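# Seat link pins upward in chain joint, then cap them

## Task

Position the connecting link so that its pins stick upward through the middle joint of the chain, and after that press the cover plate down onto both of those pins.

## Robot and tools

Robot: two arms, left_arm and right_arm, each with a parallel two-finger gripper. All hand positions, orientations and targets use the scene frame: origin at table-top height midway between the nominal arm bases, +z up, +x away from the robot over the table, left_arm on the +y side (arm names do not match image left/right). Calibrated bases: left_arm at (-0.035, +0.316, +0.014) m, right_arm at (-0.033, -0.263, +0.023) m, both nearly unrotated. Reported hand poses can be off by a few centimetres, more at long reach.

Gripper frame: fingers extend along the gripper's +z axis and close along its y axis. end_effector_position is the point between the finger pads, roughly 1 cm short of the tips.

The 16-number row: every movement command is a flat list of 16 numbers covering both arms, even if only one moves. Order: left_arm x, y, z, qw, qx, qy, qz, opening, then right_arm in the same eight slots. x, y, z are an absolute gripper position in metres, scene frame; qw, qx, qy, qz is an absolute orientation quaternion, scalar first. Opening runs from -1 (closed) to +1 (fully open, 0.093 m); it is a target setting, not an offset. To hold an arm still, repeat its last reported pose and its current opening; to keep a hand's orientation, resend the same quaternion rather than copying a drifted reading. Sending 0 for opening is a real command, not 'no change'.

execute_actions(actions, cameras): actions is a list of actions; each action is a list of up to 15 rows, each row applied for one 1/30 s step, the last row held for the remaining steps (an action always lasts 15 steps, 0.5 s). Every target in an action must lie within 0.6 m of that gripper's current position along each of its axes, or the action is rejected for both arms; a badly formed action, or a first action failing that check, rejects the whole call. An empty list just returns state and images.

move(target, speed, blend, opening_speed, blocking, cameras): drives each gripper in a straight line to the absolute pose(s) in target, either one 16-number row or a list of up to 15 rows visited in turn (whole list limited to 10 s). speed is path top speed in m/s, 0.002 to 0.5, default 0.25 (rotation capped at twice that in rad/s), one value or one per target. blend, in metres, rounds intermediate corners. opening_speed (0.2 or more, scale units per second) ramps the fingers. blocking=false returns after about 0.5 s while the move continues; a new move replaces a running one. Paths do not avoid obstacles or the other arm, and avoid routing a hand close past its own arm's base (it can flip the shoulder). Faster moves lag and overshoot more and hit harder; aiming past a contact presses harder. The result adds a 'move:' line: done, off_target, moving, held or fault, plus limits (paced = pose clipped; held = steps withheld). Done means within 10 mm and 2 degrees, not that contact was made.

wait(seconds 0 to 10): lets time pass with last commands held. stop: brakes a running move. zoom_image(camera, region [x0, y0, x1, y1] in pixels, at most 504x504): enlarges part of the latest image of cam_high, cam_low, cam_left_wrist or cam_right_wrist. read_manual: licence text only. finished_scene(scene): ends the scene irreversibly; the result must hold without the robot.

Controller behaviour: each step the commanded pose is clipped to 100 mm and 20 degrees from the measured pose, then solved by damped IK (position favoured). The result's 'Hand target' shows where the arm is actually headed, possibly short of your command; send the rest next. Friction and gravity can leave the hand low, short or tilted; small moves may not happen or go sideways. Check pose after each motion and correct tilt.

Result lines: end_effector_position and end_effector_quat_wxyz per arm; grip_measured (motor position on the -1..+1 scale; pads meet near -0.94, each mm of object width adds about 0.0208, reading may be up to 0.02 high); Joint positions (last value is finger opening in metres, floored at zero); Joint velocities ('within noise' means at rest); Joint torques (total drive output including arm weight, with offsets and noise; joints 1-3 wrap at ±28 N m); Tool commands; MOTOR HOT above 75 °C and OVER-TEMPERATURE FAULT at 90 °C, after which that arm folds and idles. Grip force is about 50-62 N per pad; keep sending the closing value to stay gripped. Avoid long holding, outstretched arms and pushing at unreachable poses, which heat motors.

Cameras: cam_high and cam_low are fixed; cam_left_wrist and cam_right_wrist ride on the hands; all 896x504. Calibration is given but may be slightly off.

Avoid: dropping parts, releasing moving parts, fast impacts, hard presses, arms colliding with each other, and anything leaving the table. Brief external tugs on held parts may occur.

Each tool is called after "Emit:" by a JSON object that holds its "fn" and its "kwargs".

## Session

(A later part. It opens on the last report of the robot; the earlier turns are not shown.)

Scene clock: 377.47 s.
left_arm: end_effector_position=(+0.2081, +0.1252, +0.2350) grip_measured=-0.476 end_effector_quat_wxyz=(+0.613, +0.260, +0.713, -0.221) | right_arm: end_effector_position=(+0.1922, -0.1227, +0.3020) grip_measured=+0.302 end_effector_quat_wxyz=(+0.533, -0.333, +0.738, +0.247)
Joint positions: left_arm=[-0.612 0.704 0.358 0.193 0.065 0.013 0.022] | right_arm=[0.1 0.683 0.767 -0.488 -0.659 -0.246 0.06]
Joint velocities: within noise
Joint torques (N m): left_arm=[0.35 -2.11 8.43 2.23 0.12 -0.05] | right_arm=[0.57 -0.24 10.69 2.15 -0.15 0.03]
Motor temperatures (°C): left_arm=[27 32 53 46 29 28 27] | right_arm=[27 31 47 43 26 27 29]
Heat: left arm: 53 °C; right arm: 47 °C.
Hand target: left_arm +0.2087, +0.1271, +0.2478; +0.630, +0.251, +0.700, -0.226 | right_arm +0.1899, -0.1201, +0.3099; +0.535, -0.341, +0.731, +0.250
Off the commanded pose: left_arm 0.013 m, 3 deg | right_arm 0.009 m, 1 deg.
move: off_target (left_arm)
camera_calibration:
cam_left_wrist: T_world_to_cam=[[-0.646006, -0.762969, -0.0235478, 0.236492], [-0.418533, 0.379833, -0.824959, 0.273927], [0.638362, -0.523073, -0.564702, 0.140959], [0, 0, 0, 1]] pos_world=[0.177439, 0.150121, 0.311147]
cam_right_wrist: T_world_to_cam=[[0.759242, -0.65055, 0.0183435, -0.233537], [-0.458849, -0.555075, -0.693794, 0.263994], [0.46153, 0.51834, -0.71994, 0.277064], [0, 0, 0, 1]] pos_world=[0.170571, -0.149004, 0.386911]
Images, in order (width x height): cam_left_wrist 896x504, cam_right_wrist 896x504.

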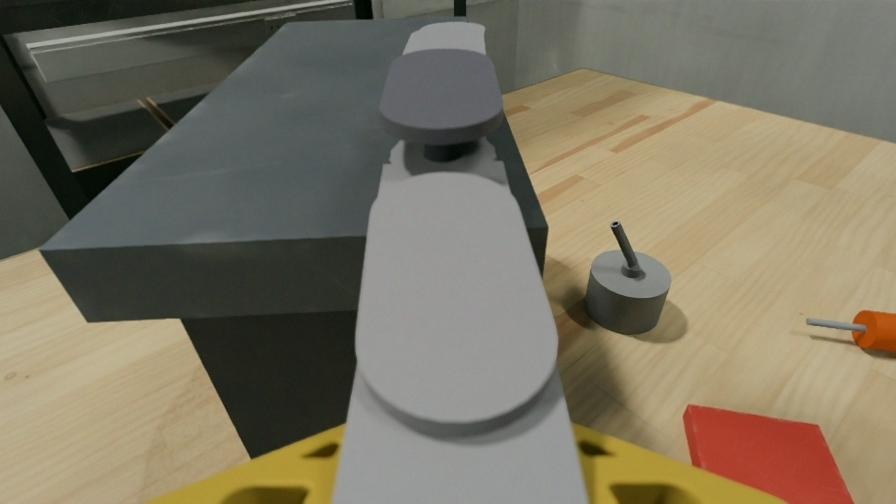

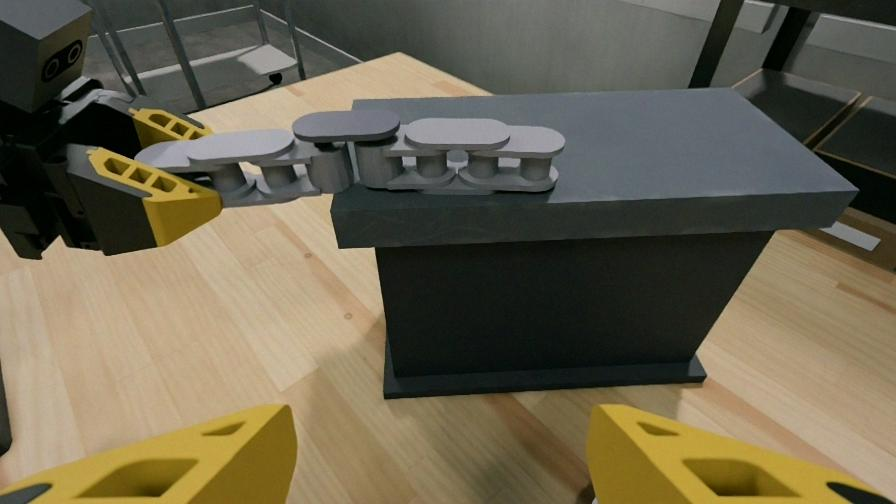

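Emit:
{"fn": "move", "kwargs": {"target": [0.1970,0.1365,0.254,0.6389,0.2481,0.6911,-0.2294,-0.6,0.19,-0.12,0.31,0.535,-0.341,0.731,0.25,0.3], "speed": 0.05, "cameras": ["cam_left_wrist","cam_right_wrist"]}}

Scene clock: 388.40 s.
left_arm: end_effector_position=(+0.1943, +0.1375, +0.2238) grip_measured=-0.476 end_effector_quat_wxyz=(+0.600, +0.261, +0.725, -0.215) | right_arm: end_effector_position=(+0.1922, -0.1227, +0.3020) grip_measured=+0.302 end_effector_quat_wxyz=(+0.533, -0.333, +0.738, +0.247)
Joint positions: left_arm=[-0.606 0.589 0.33 0.069 0.065 0.013 0.022] | right_arm=[0.1 0.683 0.767 -0.488 -0.659 -0.246 0.06]
Joint velocities: within noise
Joint torques (N m): left_arm=[0.31 -2.02 9.35 2.68 0.17 -0.05] | right_arm=[0.62 -0.21 10.8 2.17 -0.21 0.05]
Motor temperatures (°C): left_arm=[27 32 53 47 29 28 28] | right_arm=[27 31 47 43 26 27 29]
Heat: left arm: 53 °C; right arm: 47 °C.
Hand target: left_arm +0.1953, +0.1377, +0.2537; +0.638, +0.249, +0.692, -0.229 | right_arm +0.1899, -0.1201, +0.3099; +0.535, -0.341, +0.731, +0.250
Off the commanded pose: left_arm 0.030 m, 6 deg | right_arm 0.009 m, 1 deg.
move: off_target (left_arm)
camera_calibration:
cam_left_wrist: T_world_to_cam=[[-0.642004, -0.766418, -0.0208409, 0.235754], [-0.445305, 0.39487, -0.803605, 0.252623], [0.624127, -0.506637, -0.594798, 0.157026], [0, 0, 0, 1]] pos_world=[0.165845, 0.160488, 0.301321]
cam_right_wrist: T_world_to_cam=[[0.759242, -0.65055, 0.0183435, -0.233537], [-0.458849, -0.555075, -0.693794, 0.263994], [0.46153, 0.51834, -0.71994, 0.277064], [0, 0, 0, 1]] pos_world=[0.170571, -0.149004, 0.386911]
Images, in order (width x height): cam_left_wrist 896x504, cam_right_wrist 896x504.

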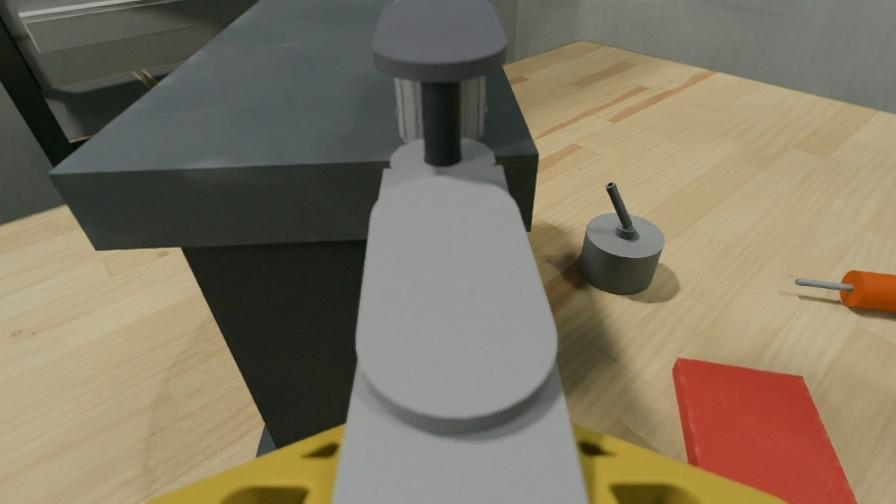

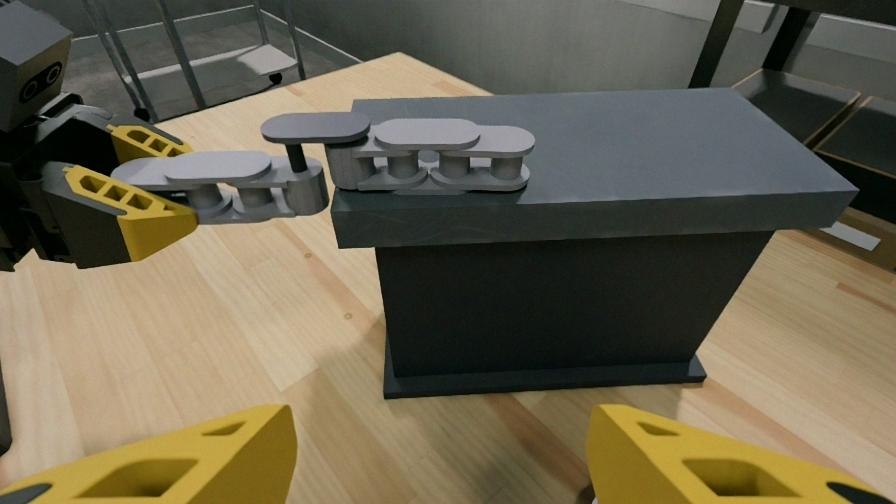

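Emit:
{"fn": "move", "kwargs": {"target": [0.1960,0.1365,0.262,0.6389,0.2481,0.6911,-0.2294,-0.6,0.19,-0.12,0.31,0.535,-0.341,0.731,0.25,0.3], "speed": 0.05, "cameras": ["cam_left_wrist","cam_right_wrist"]}}

Scene clock: 396.53 s.
left_arm: end_effector_position=(+0.1910, +0.1399, +0.2176) grip_measured=-0.476 end_effector_quat_wxyz=(+0.589, +0.263, +0.734, -0.212) | right_arm: end_effector_position=(+0.1921, -0.1227, +0.3020) grip_measured=+0.302 end_effector_quat_wxyz=(+0.533, -0.333, +0.738, +0.247)
Joint positions: left_arm=[-0.606 0.57 0.33 0.022 0.065 0.013 0.022] | right_arm=[0.1 0.683 0.767 -0.488 -0.66 -0.246 0.06]
Joint velocities: within noise
Joint torques (N m): left_arm=[-0.1 -1.88 11.82 2.68 0.15 -0.05] | right_arm=[0.61 -0.29 10.89 2.21 -0.17 0.05]
Motor temperatures (°C): left_arm=[27 32 54 52 29 28 28] | right_arm=[27 31 48 43 26 27 29]
Heat: left arm: 54 °C; right arm: 48 °C.
Hand target: left_arm +0.1925, +0.1390, +0.2613; +0.638, +0.249, +0.691, -0.229 | right_arm +0.1899, -0.1200, +0.3099; +0.535, -0.341, +0.731, +0.250
Off the commanded pose: left_arm 0.045 m, 8 deg | right_arm 0.009 m, 1 deg.
move: off_target (left_arm)
camera_calibration:
cam_left_wrist: T_world_to_cam=[[-0.642464, -0.766087, -0.0187282, 0.234904], [-0.463769, 0.408154, -0.786339, 0.243128], [0.610048, -0.496508, -0.617512, 0.162866], [0, 0, 0, 1]] pos_world=[0.164317, 0.161588, 0.296151]
cam_right_wrist: T_world_to_cam=[[0.75947, -0.650287, 0.0182294, -0.233452], [-0.458671, -0.555133, -0.693865, 0.26399], [0.461331, 0.518609, -0.719874, 0.277123], [0, 0, 0, 1]] pos_world=[0.170539, -0.14898, 0.386923]
Images, in order (width x height): cam_left_wrist 896x504, cam_right_wrist 896x504.

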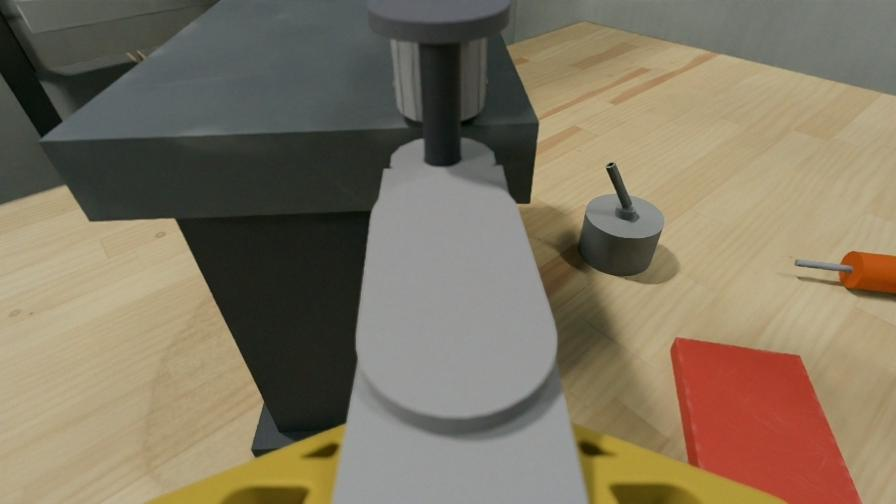

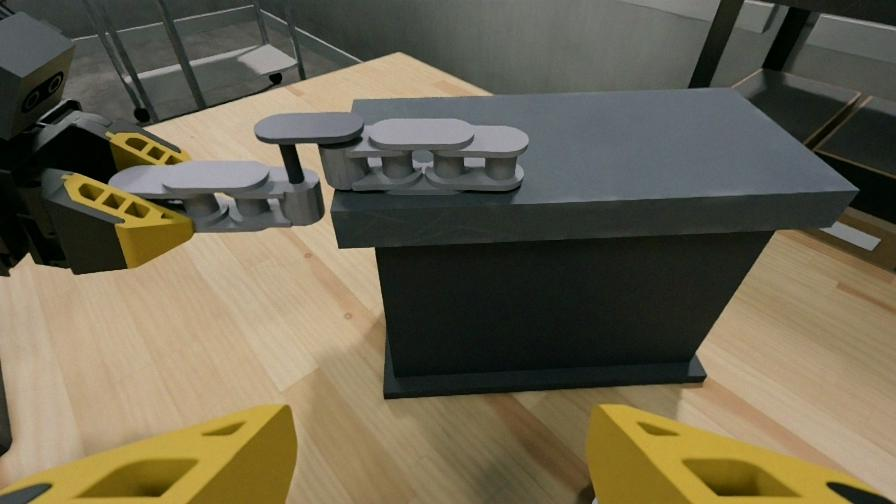

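Emit:
{"fn": "move", "kwargs": {"target": [0.2040,0.1305,0.252,0.6389,0.2481,0.6911,-0.2294,-0.6,0.19,-0.12,0.31,0.535,-0.341,0.731,0.25,0.3], "speed": 0.05, "cameras": ["cam_left_wrist","cam_right_wrist"]}}

Scene clock: 414.97 s.
left_arm: end_effector_position=(+0.1965, +0.1359, +0.2148) grip_measured=-0.476 end_effector_quat_wxyz=(+0.587, +0.264, +0.735, -0.212) | right_arm: end_effector_position=(+0.1921, -0.1227, +0.3020) grip_measured=+0.302 end_effector_quat_wxyz=(+0.533, -0.333, +0.738, +0.247)
Joint positions: left_arm=[-0.606 0.62 0.33 0.066 0.065 0.013 0.022] | right_arm=[0.1 0.683 0.767 -0.488 -0.66 -0.246 0.06]
Joint velocities: within noise
Joint torques (N m): left_arm=[-0.18 -1.13 9.48 3.05 0.12 -0.07] | right_arm=[0.55 -0.18 10.81 2.13 -0.18 0.03]
Motor temperatures (°C): left_arm=[27 32 58 56 29 28 28] | right_arm=[27 31 48 43 26 27 29]
Heat: left arm: 58 °C; right arm: 48 °C.
Hand target: left_arm +0.1999, +0.1336, +0.2518; +0.637, +0.249, +0.693, -0.229 | right_arm +0.1899, -0.1200, +0.3099; +0.535, -0.341, +0.731, +0.250
Off the commanded pose: left_arm 0.038 m, 8 deg | right_arm 0.009 m, 1 deg.
move: off_target (left_arm)
camera_calibration:
cam_left_wrist: T_world_to_cam=[[-0.642538, -0.766034, -0.0183604, 0.235281], [-0.466929, 0.410427, -0.78328, 0.244716], [0.607554, -0.494714, -0.621398, 0.156883], [0, 0, 0, 1]] pos_world=[0.170127, 0.157407, 0.293487]
cam_right_wrist: T_world_to_cam=[[0.75947, -0.650287, 0.0182294, -0.233452], [-0.458671, -0.555133, -0.693865, 0.26399], [0.461331, 0.518609, -0.719874, 0.277123], [0, 0, 0, 1]] pos_world=[0.170539, -0.14898, 0.386923]
Images, in order (width x height): cam_left_wrist 896x504, cam_right_wrist 896x504.

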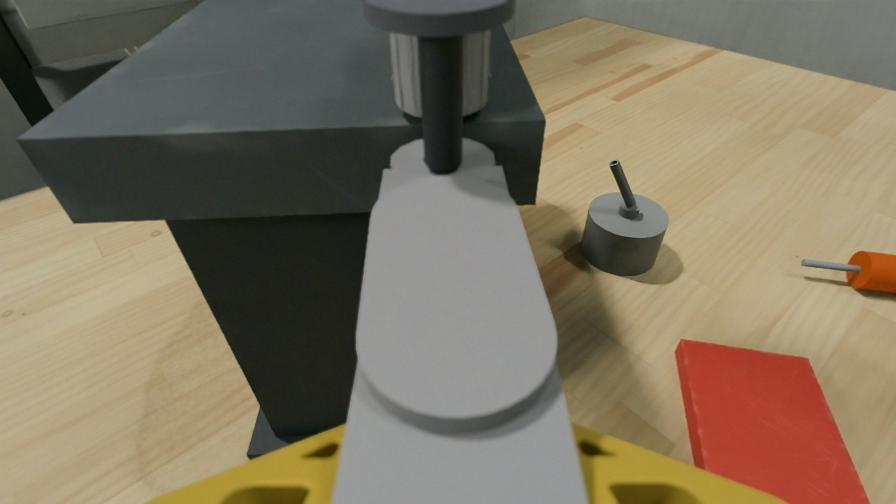

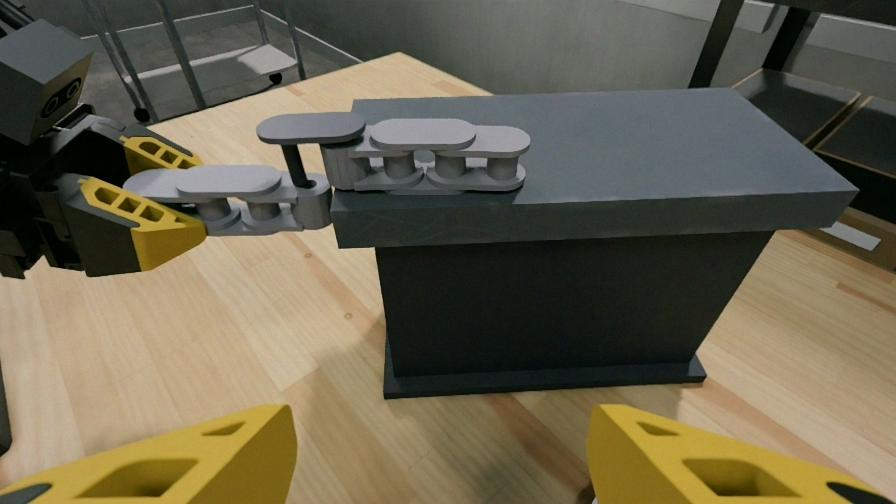

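Emit:
{"fn": "move", "kwargs": {"target": [0.1900,0.1410,0.262,0.66,0.24,0.675,-0.235,-0.6,0.19,-0.12,0.31,0.535,-0.341,0.731,0.25,0.3], "speed": 0.05, "cameras": ["cam_left_wrist","cam_right_wrist"]}}

Emit:
{"fn": "zoom_image", "kwargs": {"camera": "cam_right_wrist", "region": [60, 60, 400, 280]}}

Scene clock: 432.20 s.
left_arm: end_effector_position=(+0.1869, +0.1428, +0.2264) grip_measured=-0.476 end_effector_quat_wxyz=(+0.612, +0.256, +0.715, -0.220) | right_arm: end_effector_position=(+0.1921, -0.1227, +0.3020) grip_measured=+0.302 end_effector_quat_wxyz=(+0.533, -0.333, +0.738, +0.247)
Joint positions: left_arm=[-0.606 0.513 0.3 0.058 0.065 0.009 0.022] | right_arm=[0.1 0.683 0.767 -0.488 -0.66 -0.246 0.06]
Joint velocities: within noise
Joint torques (N m): left_arm=[-0.65 -1.61 9.4 2.84 0.04 -0.08] | right_arm=[0.55 -0.25 10.91 2.16 -0.17 0.04]
Motor temperatures (°C): left_arm=[27 32 58 63 29 28 29] | right_arm=[27 30 48 43 26 27 29]
Heat: left arm: 63 °C; right arm: 48 °C.
Hand target: left_arm +0.1872, +0.1431, +0.2614; +0.657, +0.240, +0.675, -0.235 | right_arm +0.1899, -0.1200, +0.3099; +0.535, -0.341, +0.731, +0.250
Off the commanded pose: left_arm 0.036 m, 8 deg | right_arm 0.009 m, 1 deg.
move: off_target (left_arm)
camera_calibration:
cam_left_wrist: T_world_to_cam=[[-0.640995, -0.767296, -0.0195578, 0.234782], [-0.425082, 0.376097, -0.823321, 0.252647], [0.639086, -0.51943, -0.56724, 0.158675], [0, 0, 0, 1]] pos_world=[0.156483, 0.167548, 0.302608]
cam_right_wrist: T_world_to_cam=[[0.75947, -0.650287, 0.0182294, -0.233452], [-0.458671, -0.555133, -0.693865, 0.26399], [0.461331, 0.518609, -0.719874, 0.277123], [0, 0, 0, 1]] pos_world=[0.170539, -0.14898, 0.386923]
Images, in order (width x height): cam_left_wrist 896x504, cam_right_wrist 896x504.

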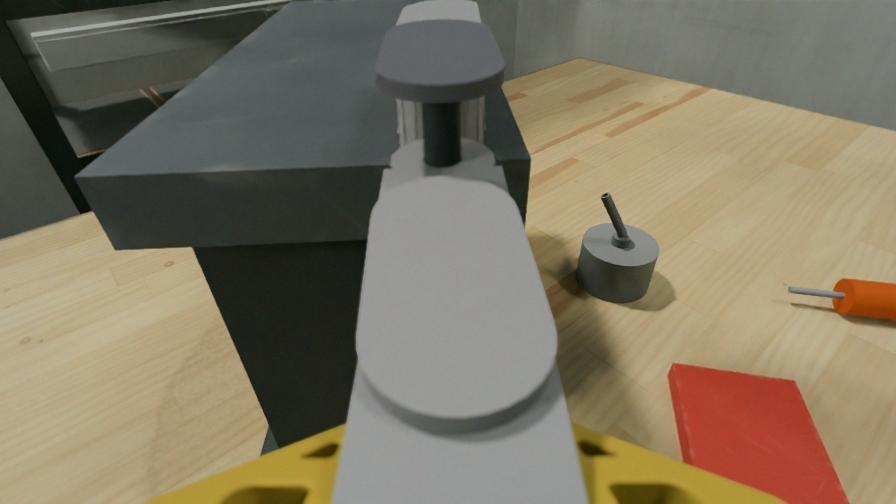

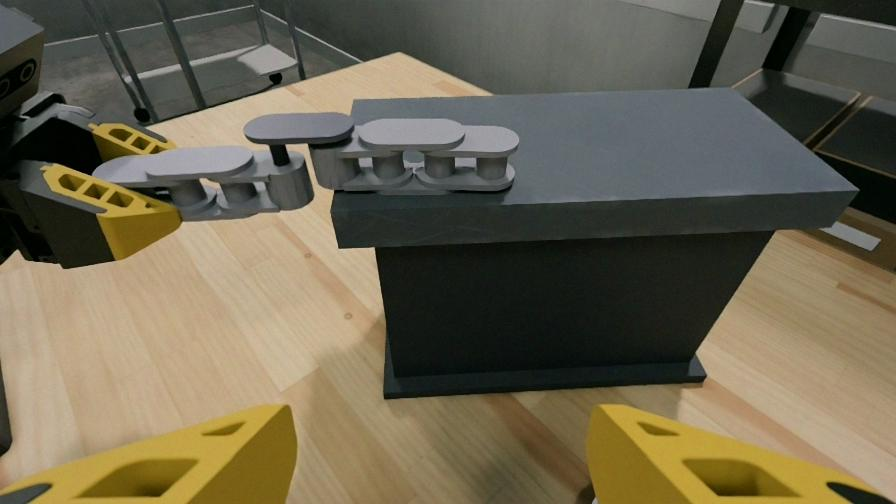

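Scaled by 1.482 from the camera's 896x504 image, which has a finer 1280x720 frame.

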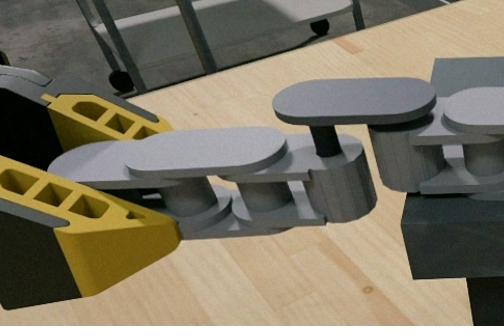

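Emit:
{"fn": "move", "kwargs": {"target": [0.1820,0.1470,0.275,0.66,0.24,0.675,-0.235,-0.6,0.192,0.014,0.225,0.24,0.24,0.664,0.664,0.4], "speed": [0.15], "cameras": ["cam_high","cam_left_wrist","cam_right_wrist"]}}

Scene clock: 501.17 s.
left_arm: end_effector_position=(+0.1770, +0.1499, +0.2234) grip_measured=-0.476 end_effector_quat_wxyz=(+0.605, +0.258, +0.721, -0.219) | right_arm: end_effector_position=(+0.1935, +0.0143, +0.2332) grip_measured=+0.398 end_effector_quat_wxyz=(+0.244, +0.234, +0.660, +0.671)
Joint positions: left_arm=[-0.606 0.429 0.3 -0.045 0.065 0.008 0.022] | right_arm=[0.832 1.15 0.28 0.888 0.01 1.563 0.064]
Joint velocities: within noise
Joint torques (N m): left_arm=[-0.49 -1.07 13.22 2.67 0.07 -0.08] | right_arm=[0.65 -2.67 6.38 2.59 0.14 0.13]
Motor temperatures (°C): left_arm=[27 31 61 63 29 28 29] | right_arm=[27 30 49 45 26 27 29]
Heat: left arm: 63 °C; right arm: 49 °C.
Hand target: left_arm +0.1767, +0.1509, +0.2737; +0.658, +0.240, +0.674, -0.235 | right_arm +0.1920, +0.0139, +0.2250; +0.240, +0.240, +0.665, +0.665
Off the commanded pose: left_arm 0.052 m, 9 deg | right_arm 0.008 m, 1 deg.
move: off_target (left_arm)
camera_calibration:
cam_left_wrist: T_world_to_cam=[[-0.641183, -0.767189, -0.0174808, 0.233393], [-0.437682, 0.384316, -0.812857, 0.241928], [0.630333, -0.513539, -0.582202, 0.171049], [0, 0, 0, 1]] pos_world=[0.147717, 0.17392, 0.300318]
cam_right_wrist: T_world_to_cam=[[0.0382526, -0.0107039, -0.999211, 0.223556], [-0.978813, 0.200885, -0.0396236, 0.23016], [0.20115, 0.979556, -0.0027928, 0.0324373], [0, 0, 0, 1]] pos_world=[0.210207, -0.0756168, 0.23259]
Images, in order (width x height): cam_high 896x504, cam_left_wrist 896x504, cam_right_wrist 896x504.

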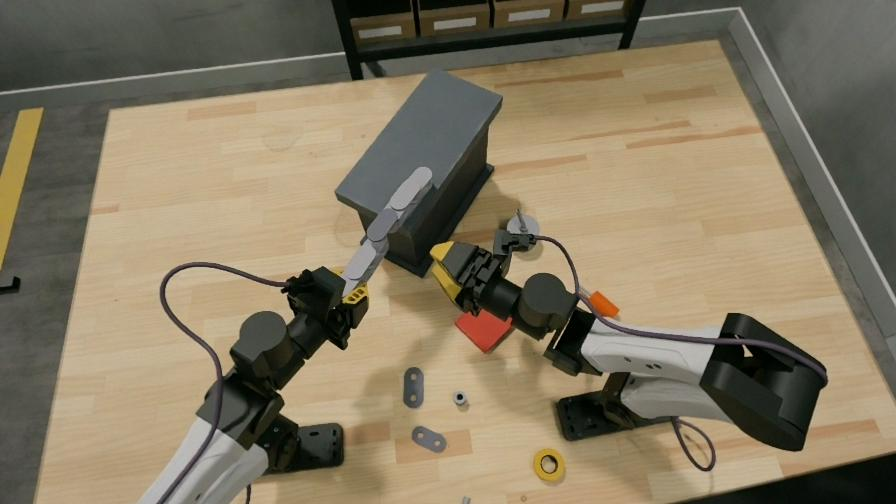

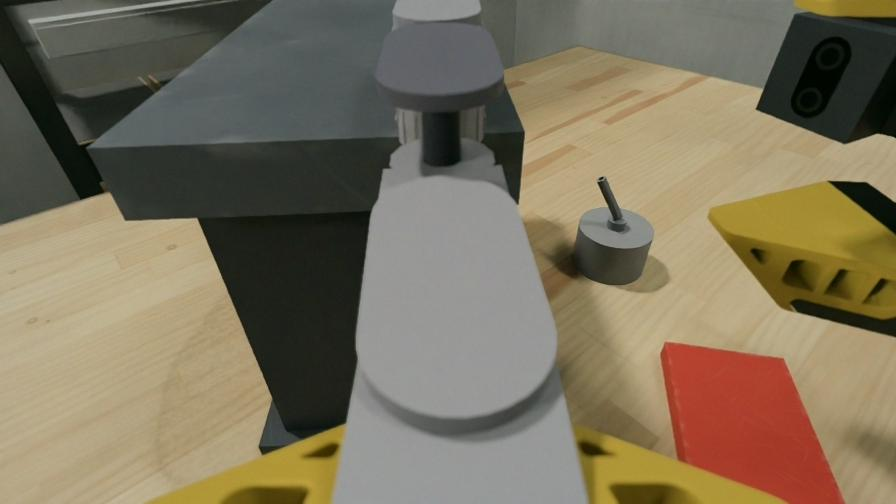

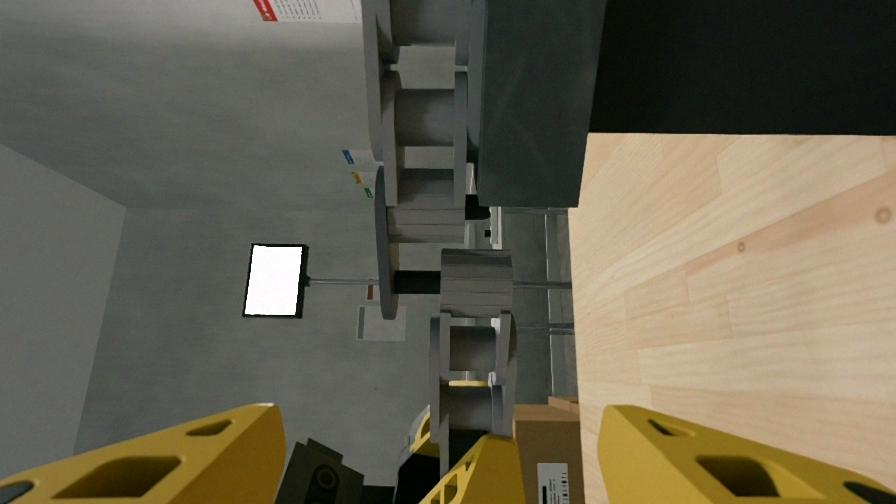

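Emit:
{"fn": "move", "kwargs": {"target": [0.1820,0.1470,0.275,0.66,0.24,0.675,-0.235,-0.6,0.219,0.060,0.229,0.24,0.24,0.664,0.664,0.75], "speed": [0.1], "cameras": ["cam_left_wrist","cam_right_wrist"]}}

Scene clock: 538.97 s.
left_arm: end_effector_position=(+0.1746, +0.1517, +0.2231) grip_measured=-0.476 end_effector_quat_wxyz=(+0.604, +0.258, +0.722, -0.218) | right_arm: end_effector_position=(+0.2167, +0.0550, +0.2220) grip_measured=+0.748 end_effector_quat_wxyz=(+0.240, +0.239, +0.672, +0.659)
Joint positions: left_arm=[-0.606 0.408 0.3 -0.068 0.065 0.008 0.022] | right_arm=[0.864 1.406 0.423 0.966 0.042 1.564 0.081]
Joint velocities: within noise
Joint torques (N m): left_arm=[-0.39 -0.05 13.22 2.78 0.07 -0.07] | right_arm=[0.62 -4.49 9.66 2.62 0.18 0.16]
Motor temperatures (°C): left_arm=[27 31 71 69 29 28 30] | right_arm=[27 30 46 47 26 27 29]
Heat: left arm: 71 °C; right arm: 47 °C.
Hand target: left_arm +0.1754, +0.1519, +0.2736; +0.658, +0.240, +0.674, -0.235 | right_arm +0.2188, +0.0598, +0.2290; +0.240, +0.240, +0.665, +0.665
Off the commanded pose: left_arm 0.053 m, 9 deg | right_arm 0.009 m, 1 deg.
move: off_target (left_arm)
camera_calibration:
cam_left_wrist: T_world_to_cam=[[-0.64121, -0.76717, -0.0173426, 0.233143], [-0.438939, 0.385221, -0.811749, 0.239827], [0.62943, -0.512889, -0.583748, 0.173715], [0, 0, 0, 1]] pos_world=[0.145422, 0.175571, 0.300128]
cam_right_wrist: T_world_to_cam=[[0.0155121, -0.0378645, -0.999162, 0.218256], [-0.979599, 0.199667, -0.0227749, 0.240742], [0.200362, 0.979132, -0.0339948, -0.00499143], [0, 0, 0, 1]] pos_world=[0.233445, -0.0349166, 0.223387]
Images, in order (width x height): cam_left_wrist 896x504, cam_right_wrist 896x504.

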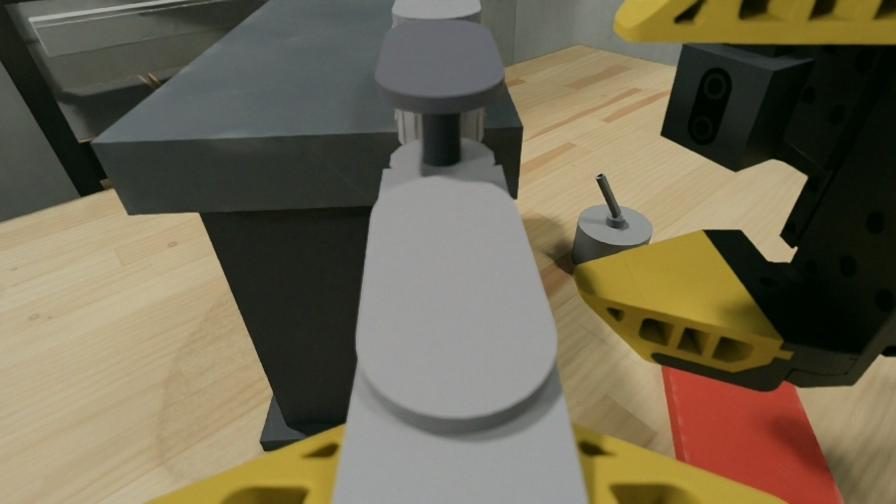

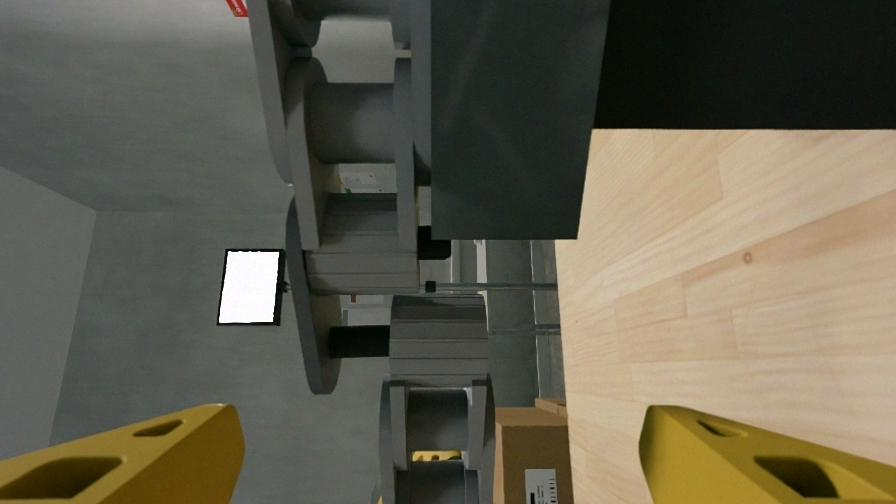

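Emit:
{"fn": "move", "kwargs": {"target": [0.1760,0.1515,0.242,0.6297,0.2511,0.6993,-0.2261,-0.6,0.219,0.060,0.254,0.24,0.24,0.664,0.664,1.0], "speed": [0.1], "cameras": ["cam_left_wrist","cam_right_wrist"]}}

Scene clock: 561.43 s.
left_arm: end_effector_position=(+0.1714, +0.1539, +0.2137) grip_measured=-0.476 end_effector_quat_wxyz=(+0.591, +0.261, +0.732, -0.215) | right_arm: end_effector_position=(+0.2188, +0.0576, +0.2412) grip_measured=+1.000 end_effector_quat_wxyz=(+0.239, +0.240, +0.674, +0.657)
Joint positions: left_arm=[-0.606 0.39 0.295 -0.115 0.065 0.008 0.022] | right_arm=[0.864 1.344 0.483 0.837 0.042 1.564 0.093]
Joint velocities: within noise
Joint torques (N m): left_arm=[0.35 -0.35 9.42 2.68 0.17 0.01] | right_arm=[0.69 -6.72 10.1 2.41 0.18 0.11]
Motor temperatures (°C): left_arm=[27 31 74 72 29 28 30] | right_arm=[27 31 47 48 26 27 29]
Heat: left arm: 74 °C; right arm: 48 °C.
Hand target: left_arm +0.1734, +0.1534, +0.2417; +0.629, +0.251, +0.700, -0.225 | right_arm +0.2189, +0.0597, +0.2539; +0.240, +0.240, +0.665, +0.665
Off the commanded pose: left_arm 0.029 m, 6 deg | right_arm 0.013 m, 1 deg.
move: off_target (left_arm, right_arm)
camera_calibration:
cam_left_wrist: T_world_to_cam=[[-0.641663, -0.766844, -0.0148168, 0.232185], [-0.461525, 0.40147, -0.791086, 0.226839], [0.612587, -0.500772, -0.611526, 0.178302], [0, 0, 0, 1]] pos_world=[0.144451, 0.176269, 0.291926]
cam_right_wrist: T_world_to_cam=[[0.0112868, -0.0428058, -0.99902, 0.238761], [-0.979534, 0.200317, -0.0196498, 0.241947], [0.200961, 0.978796, -0.0396688, -0.00605879], [0, 0, 0, 1]] pos_world=[0.235518, -0.0323153, 0.243041]
Images, in order (width x height): cam_left_wrist 896x504, cam_right_wrist 896x504.

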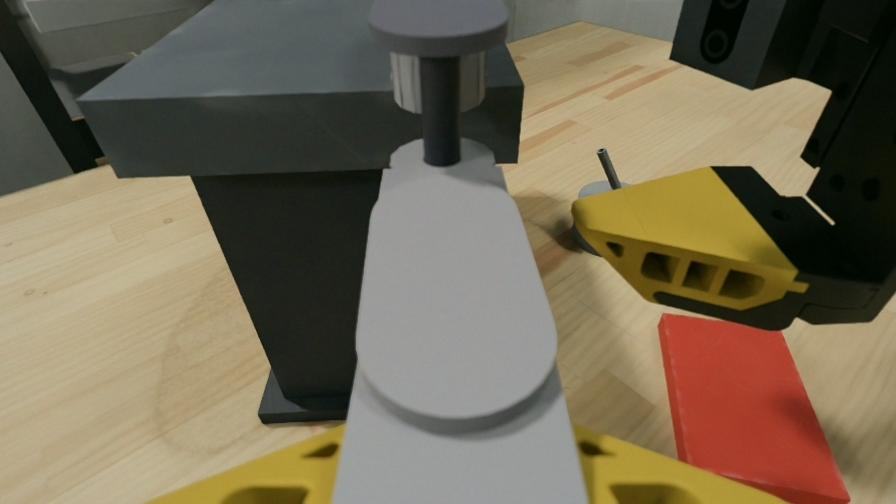

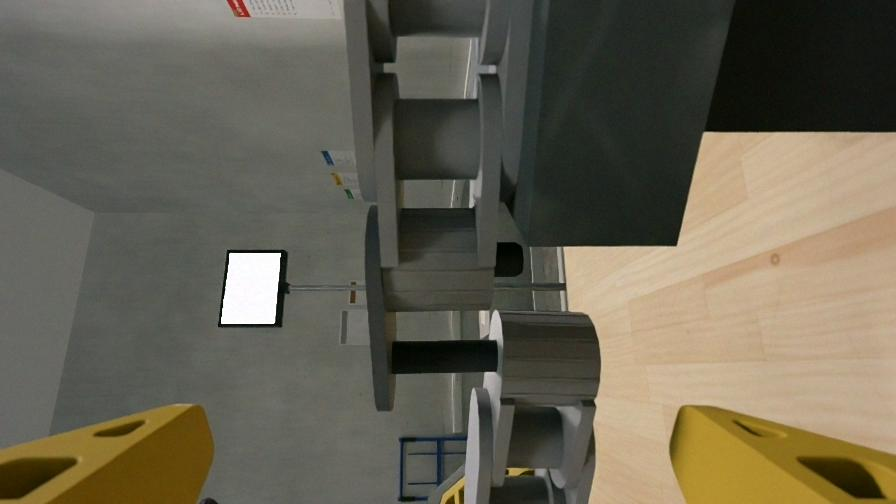

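Emit:
{"fn": "move", "kwargs": {"target": [[0.1700,0.1560,0.226,0.6297,0.2511,0.6993,-0.2261,-0.6,0.219,0.060,0.254,0.24,0.24,0.664,0.664,1.0],[0.1620,0.1800,0.226,0.6297,0.2511,0.6993,-0.2261,-0.6,0.219,0.060,0.254,0.24,0.24,0.664,0.664,1.0]], "speed": 0.08, "cameras": ["cam_high","cam_left_wrist","cam_right_wrist"]}}

Scene clock: 626.73 s.
left_arm: end_effector_position=(+0.1570, +0.1849, +0.1897) grip_measured=-0.476 end_effector_quat_wxyz=(+0.582, +0.246, +0.743, -0.219) | right_arm: end_effector_position=(+0.2188, +0.0576, +0.2409) grip_measured=+1.000 end_effector_quat_wxyz=(+0.239, +0.240, +0.675, +0.656)
Joint positions: left_arm=[-0.39 0.146 0.225 -0.315 0.265 0.023 0.022] | right_arm=[0.864 1.344 0.483 0.835 0.042 1.564 0.093]
Joint velocities: within noise
Joint torques (N m): left_arm=[0.25 0.24 10.3 2.67 0.33 0.11] | right_arm=[0.72 -6.53 10.25 2.43 0.16 0.13]
Motor temperatures (°C): left_arm=[27 30 64 70 29 28 30] | right_arm=[27 34 51 47 26 27 29]
Heat: left arm: 70 °C; right arm: 51 °C.
Hand target: left_arm +0.1569, +0.1832, +0.2252; +0.630, +0.251, +0.700, -0.225 | right_arm +0.2188, +0.0597, +0.2539; +0.240, +0.240, +0.665, +0.665
Off the commanded pose: left_arm 0.037 m, 7 deg | right_arm 0.013 m, 2 deg.
move: off_target (left_arm, right_arm)
camera_calibration:
cam_left_wrist: T_world_to_cam=[[-0.627987, -0.778009, 0.0182813, 0.240025], [-0.4958, 0.381869, -0.779973, 0.195685], [0.599845, -0.498877, -0.625546, 0.192273], [0, 0, 0, 1]] pos_world=[0.13242, 0.207936, 0.268517]
cam_right_wrist: T_world_to_cam=[[0.0103662, -0.0440209, -0.998977, 0.238653], [-0.979552, 0.200293, -0.0189908, 0.241782], [0.200924, 0.978747, -0.0410444, -0.00572304], [0, 0, 0, 1]] pos_world=[0.235514, -0.0323202, 0.242765]
Images, in order (width x height): cam_high 896x504, cam_left_wrist 896x504, cam_right_wrist 896x504.

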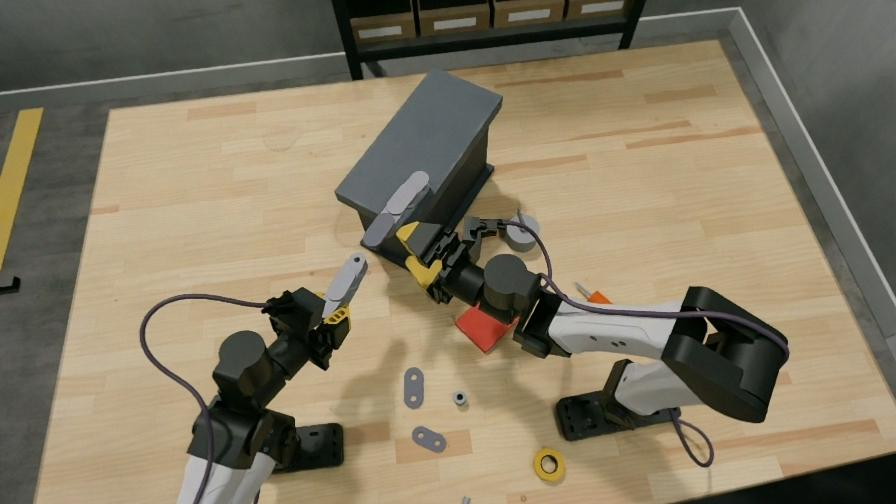

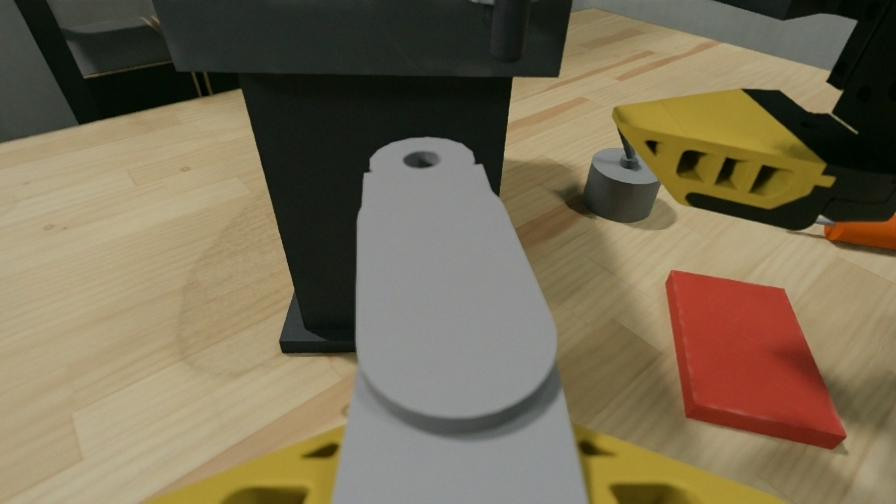

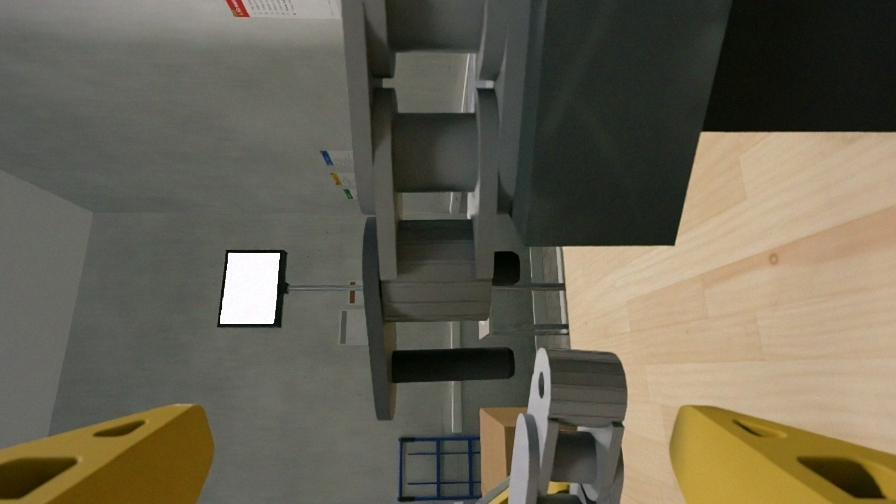

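Emit:
{"fn": "move", "kwargs": {"target": [0.1700,0.2700,0.18,0.6063,0.1368,0.776,-0.1069,-0.6,0.219,0.060,0.254,0.24,0.24,0.664,0.664,1.0], "speed": 0.12, "cameras": ["cam_high","cam_left_wrist"]}}

Scene clock: 662.10 s.
left_arm: end_effector_position=(+0.1625, +0.2733, +0.1555) grip_measured=-0.476 end_effector_quat_wxyz=(+0.565, +0.116, +0.809, -0.114) | right_arm: end_effector_position=(+0.2188, +0.0576, +0.2408) grip_measured=+1.000 end_effector_quat_wxyz=(+0.239, +0.240, +0.675, +0.656)
Joint positions: left_arm=[0.234 -0.005 0.225 -0.627 0.523 0.15 0.022] | right_arm=[0.864 1.344 0.483 0.835 0.042 1.564 0.093]
Joint velocities: within noise
Joint torques (N m): left_arm=[0.27 0.77 8.58 2.51 0.52 0.11] | right_arm=[0.35 -6.48 10.24 2.37 0.18 0.14]
Motor temperatures (°C): left_arm=[27 30 60 71 29 28 30] | right_arm=[27 34 51 48 26 27 29]
Heat: left arm: 71 °C; right arm: 51 °C.
Hand target: left_arm +0.1657, +0.2709, +0.1796; +0.604, +0.138, +0.778, -0.106 | right_arm +0.2188, +0.0597, +0.2539; +0.240, +0.240, +0.665, +0.665
Off the commanded pose: left_arm 0.026 m, 7 deg | right_arm 0.013 m, 2 deg.
joint sent to its limit (left arm) — joint 2 (shoulder), lower limit. The joint targets are off in position, not in orientation.
move: off_target (left_arm, right_arm)
camera_calibration:
cam_left_wrist: T_world_to_cam=[[-0.326919, -0.944446, 0.0338561, 0.306955], [-0.678675, 0.209691, -0.703868, 0.20292], [0.657665, -0.253085, -0.709524, 0.148212], [0, 0, 0, 1]] pos_world=[0.140592, 0.284862, 0.237597]
Images, in order (width x height): cam_high 896x504, cam_left_wrist 896x504.

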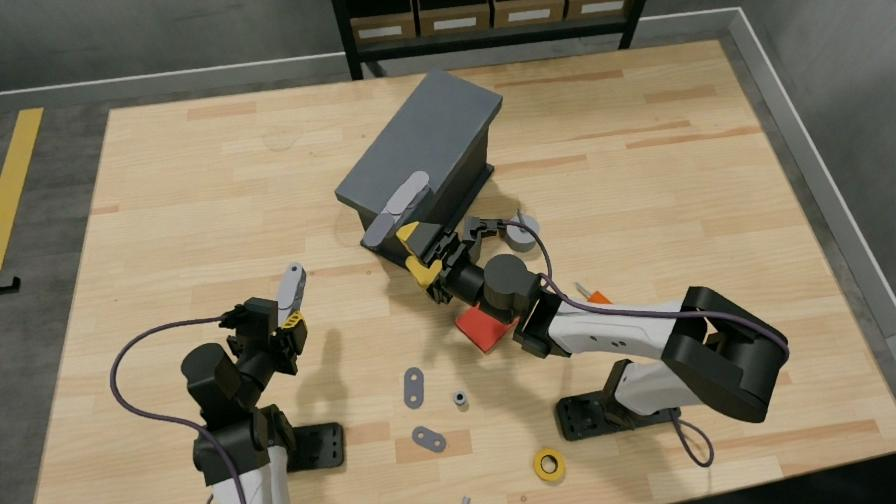

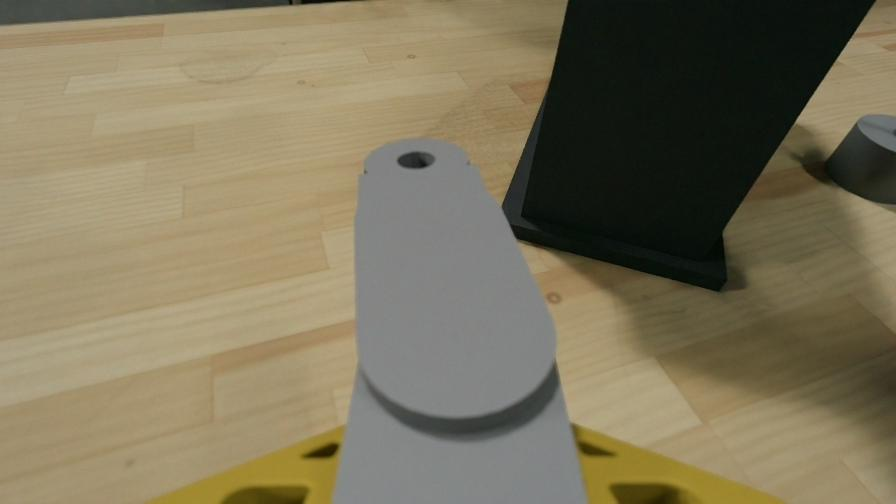

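Emit:
{"fn": "move", "kwargs": {"target": [0.2700,0.2600,0.12,0.6063,0.1368,0.776,-0.1069,-0.6,0.219,0.060,0.254,0.24,0.24,0.664,0.664,1.0], "speed": 0.15, "cameras": ["cam_high","cam_left_wrist"]}}

Scene clock: 678.00 s.
left_arm: end_effector_position=(+0.2475, +0.2614, +0.0804) grip_measured=-0.476 end_effector_quat_wxyz=(+0.547, +0.130, +0.819, -0.115) | right_arm: end_effector_position=(+0.2188, +0.0576, +0.2408) grip_measured=+1.000 end_effector_quat_wxyz=(+0.239, +0.240, +0.675, +0.656)
Joint positions: left_arm=[0.025 1.122 0.016 0.696 0.343 0.096 0.022] | right_arm=[0.864 1.344 0.483 0.835 0.042 1.564 0.093]
Joint velocities: within noise
Joint torques (N m): left_arm=[-1.06 -2.15 9.95 2.74 0.17 -0.07] | right_arm=[0.65 -6.61 10.21 2.41 0.19 0.12]
Motor temperatures (°C): left_arm=[27 30 60 72 29 28 30] | right_arm=[27 34 51 48 26 27 29]
Heat: left arm: 72 °C; right arm: 51 °C.
Hand target: left_arm +0.2666, +0.2601, +0.1203; +0.605, +0.137, +0.777, -0.107 | right_arm +0.2188, +0.0597, +0.2539; +0.240, +0.240, +0.665, +0.665
Off the commanded pose: left_arm 0.046 m, 8 deg | right_arm 0.013 m, 2 deg.
move: off_target (left_arm, right_arm)
camera_calibration:
cam_left_wrist: T_world_to_cam=[[-0.348896, -0.936778, 0.026791, 0.330071], [-0.699612, 0.241332, -0.672534, 0.204672], [0.62355, -0.253388, -0.739581, 0.0469011], [0, 0, 0, 1]] pos_world=[0.229106, 0.271694, 0.163493]
Images, in order (width x height): cam_high 896x504, cam_left_wrist 896x504.

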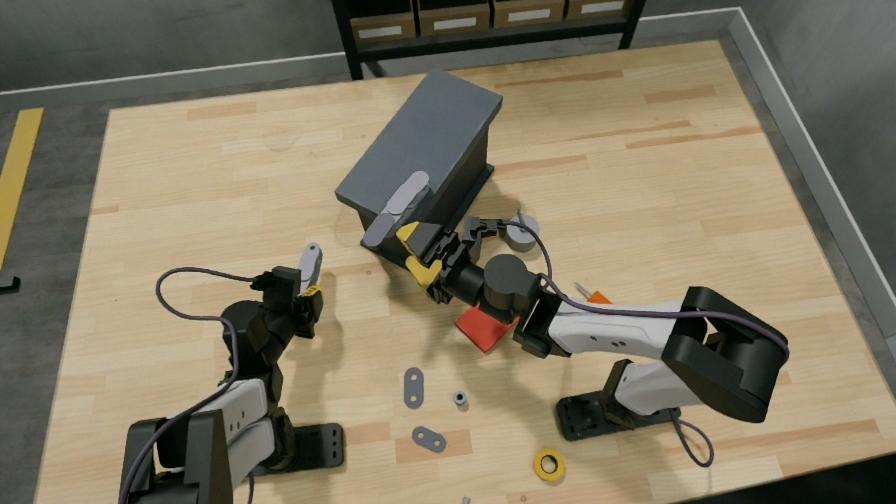

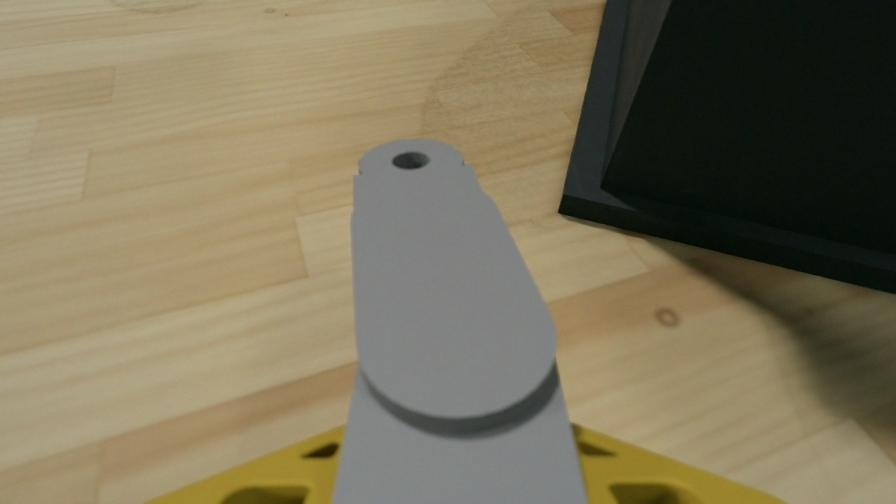

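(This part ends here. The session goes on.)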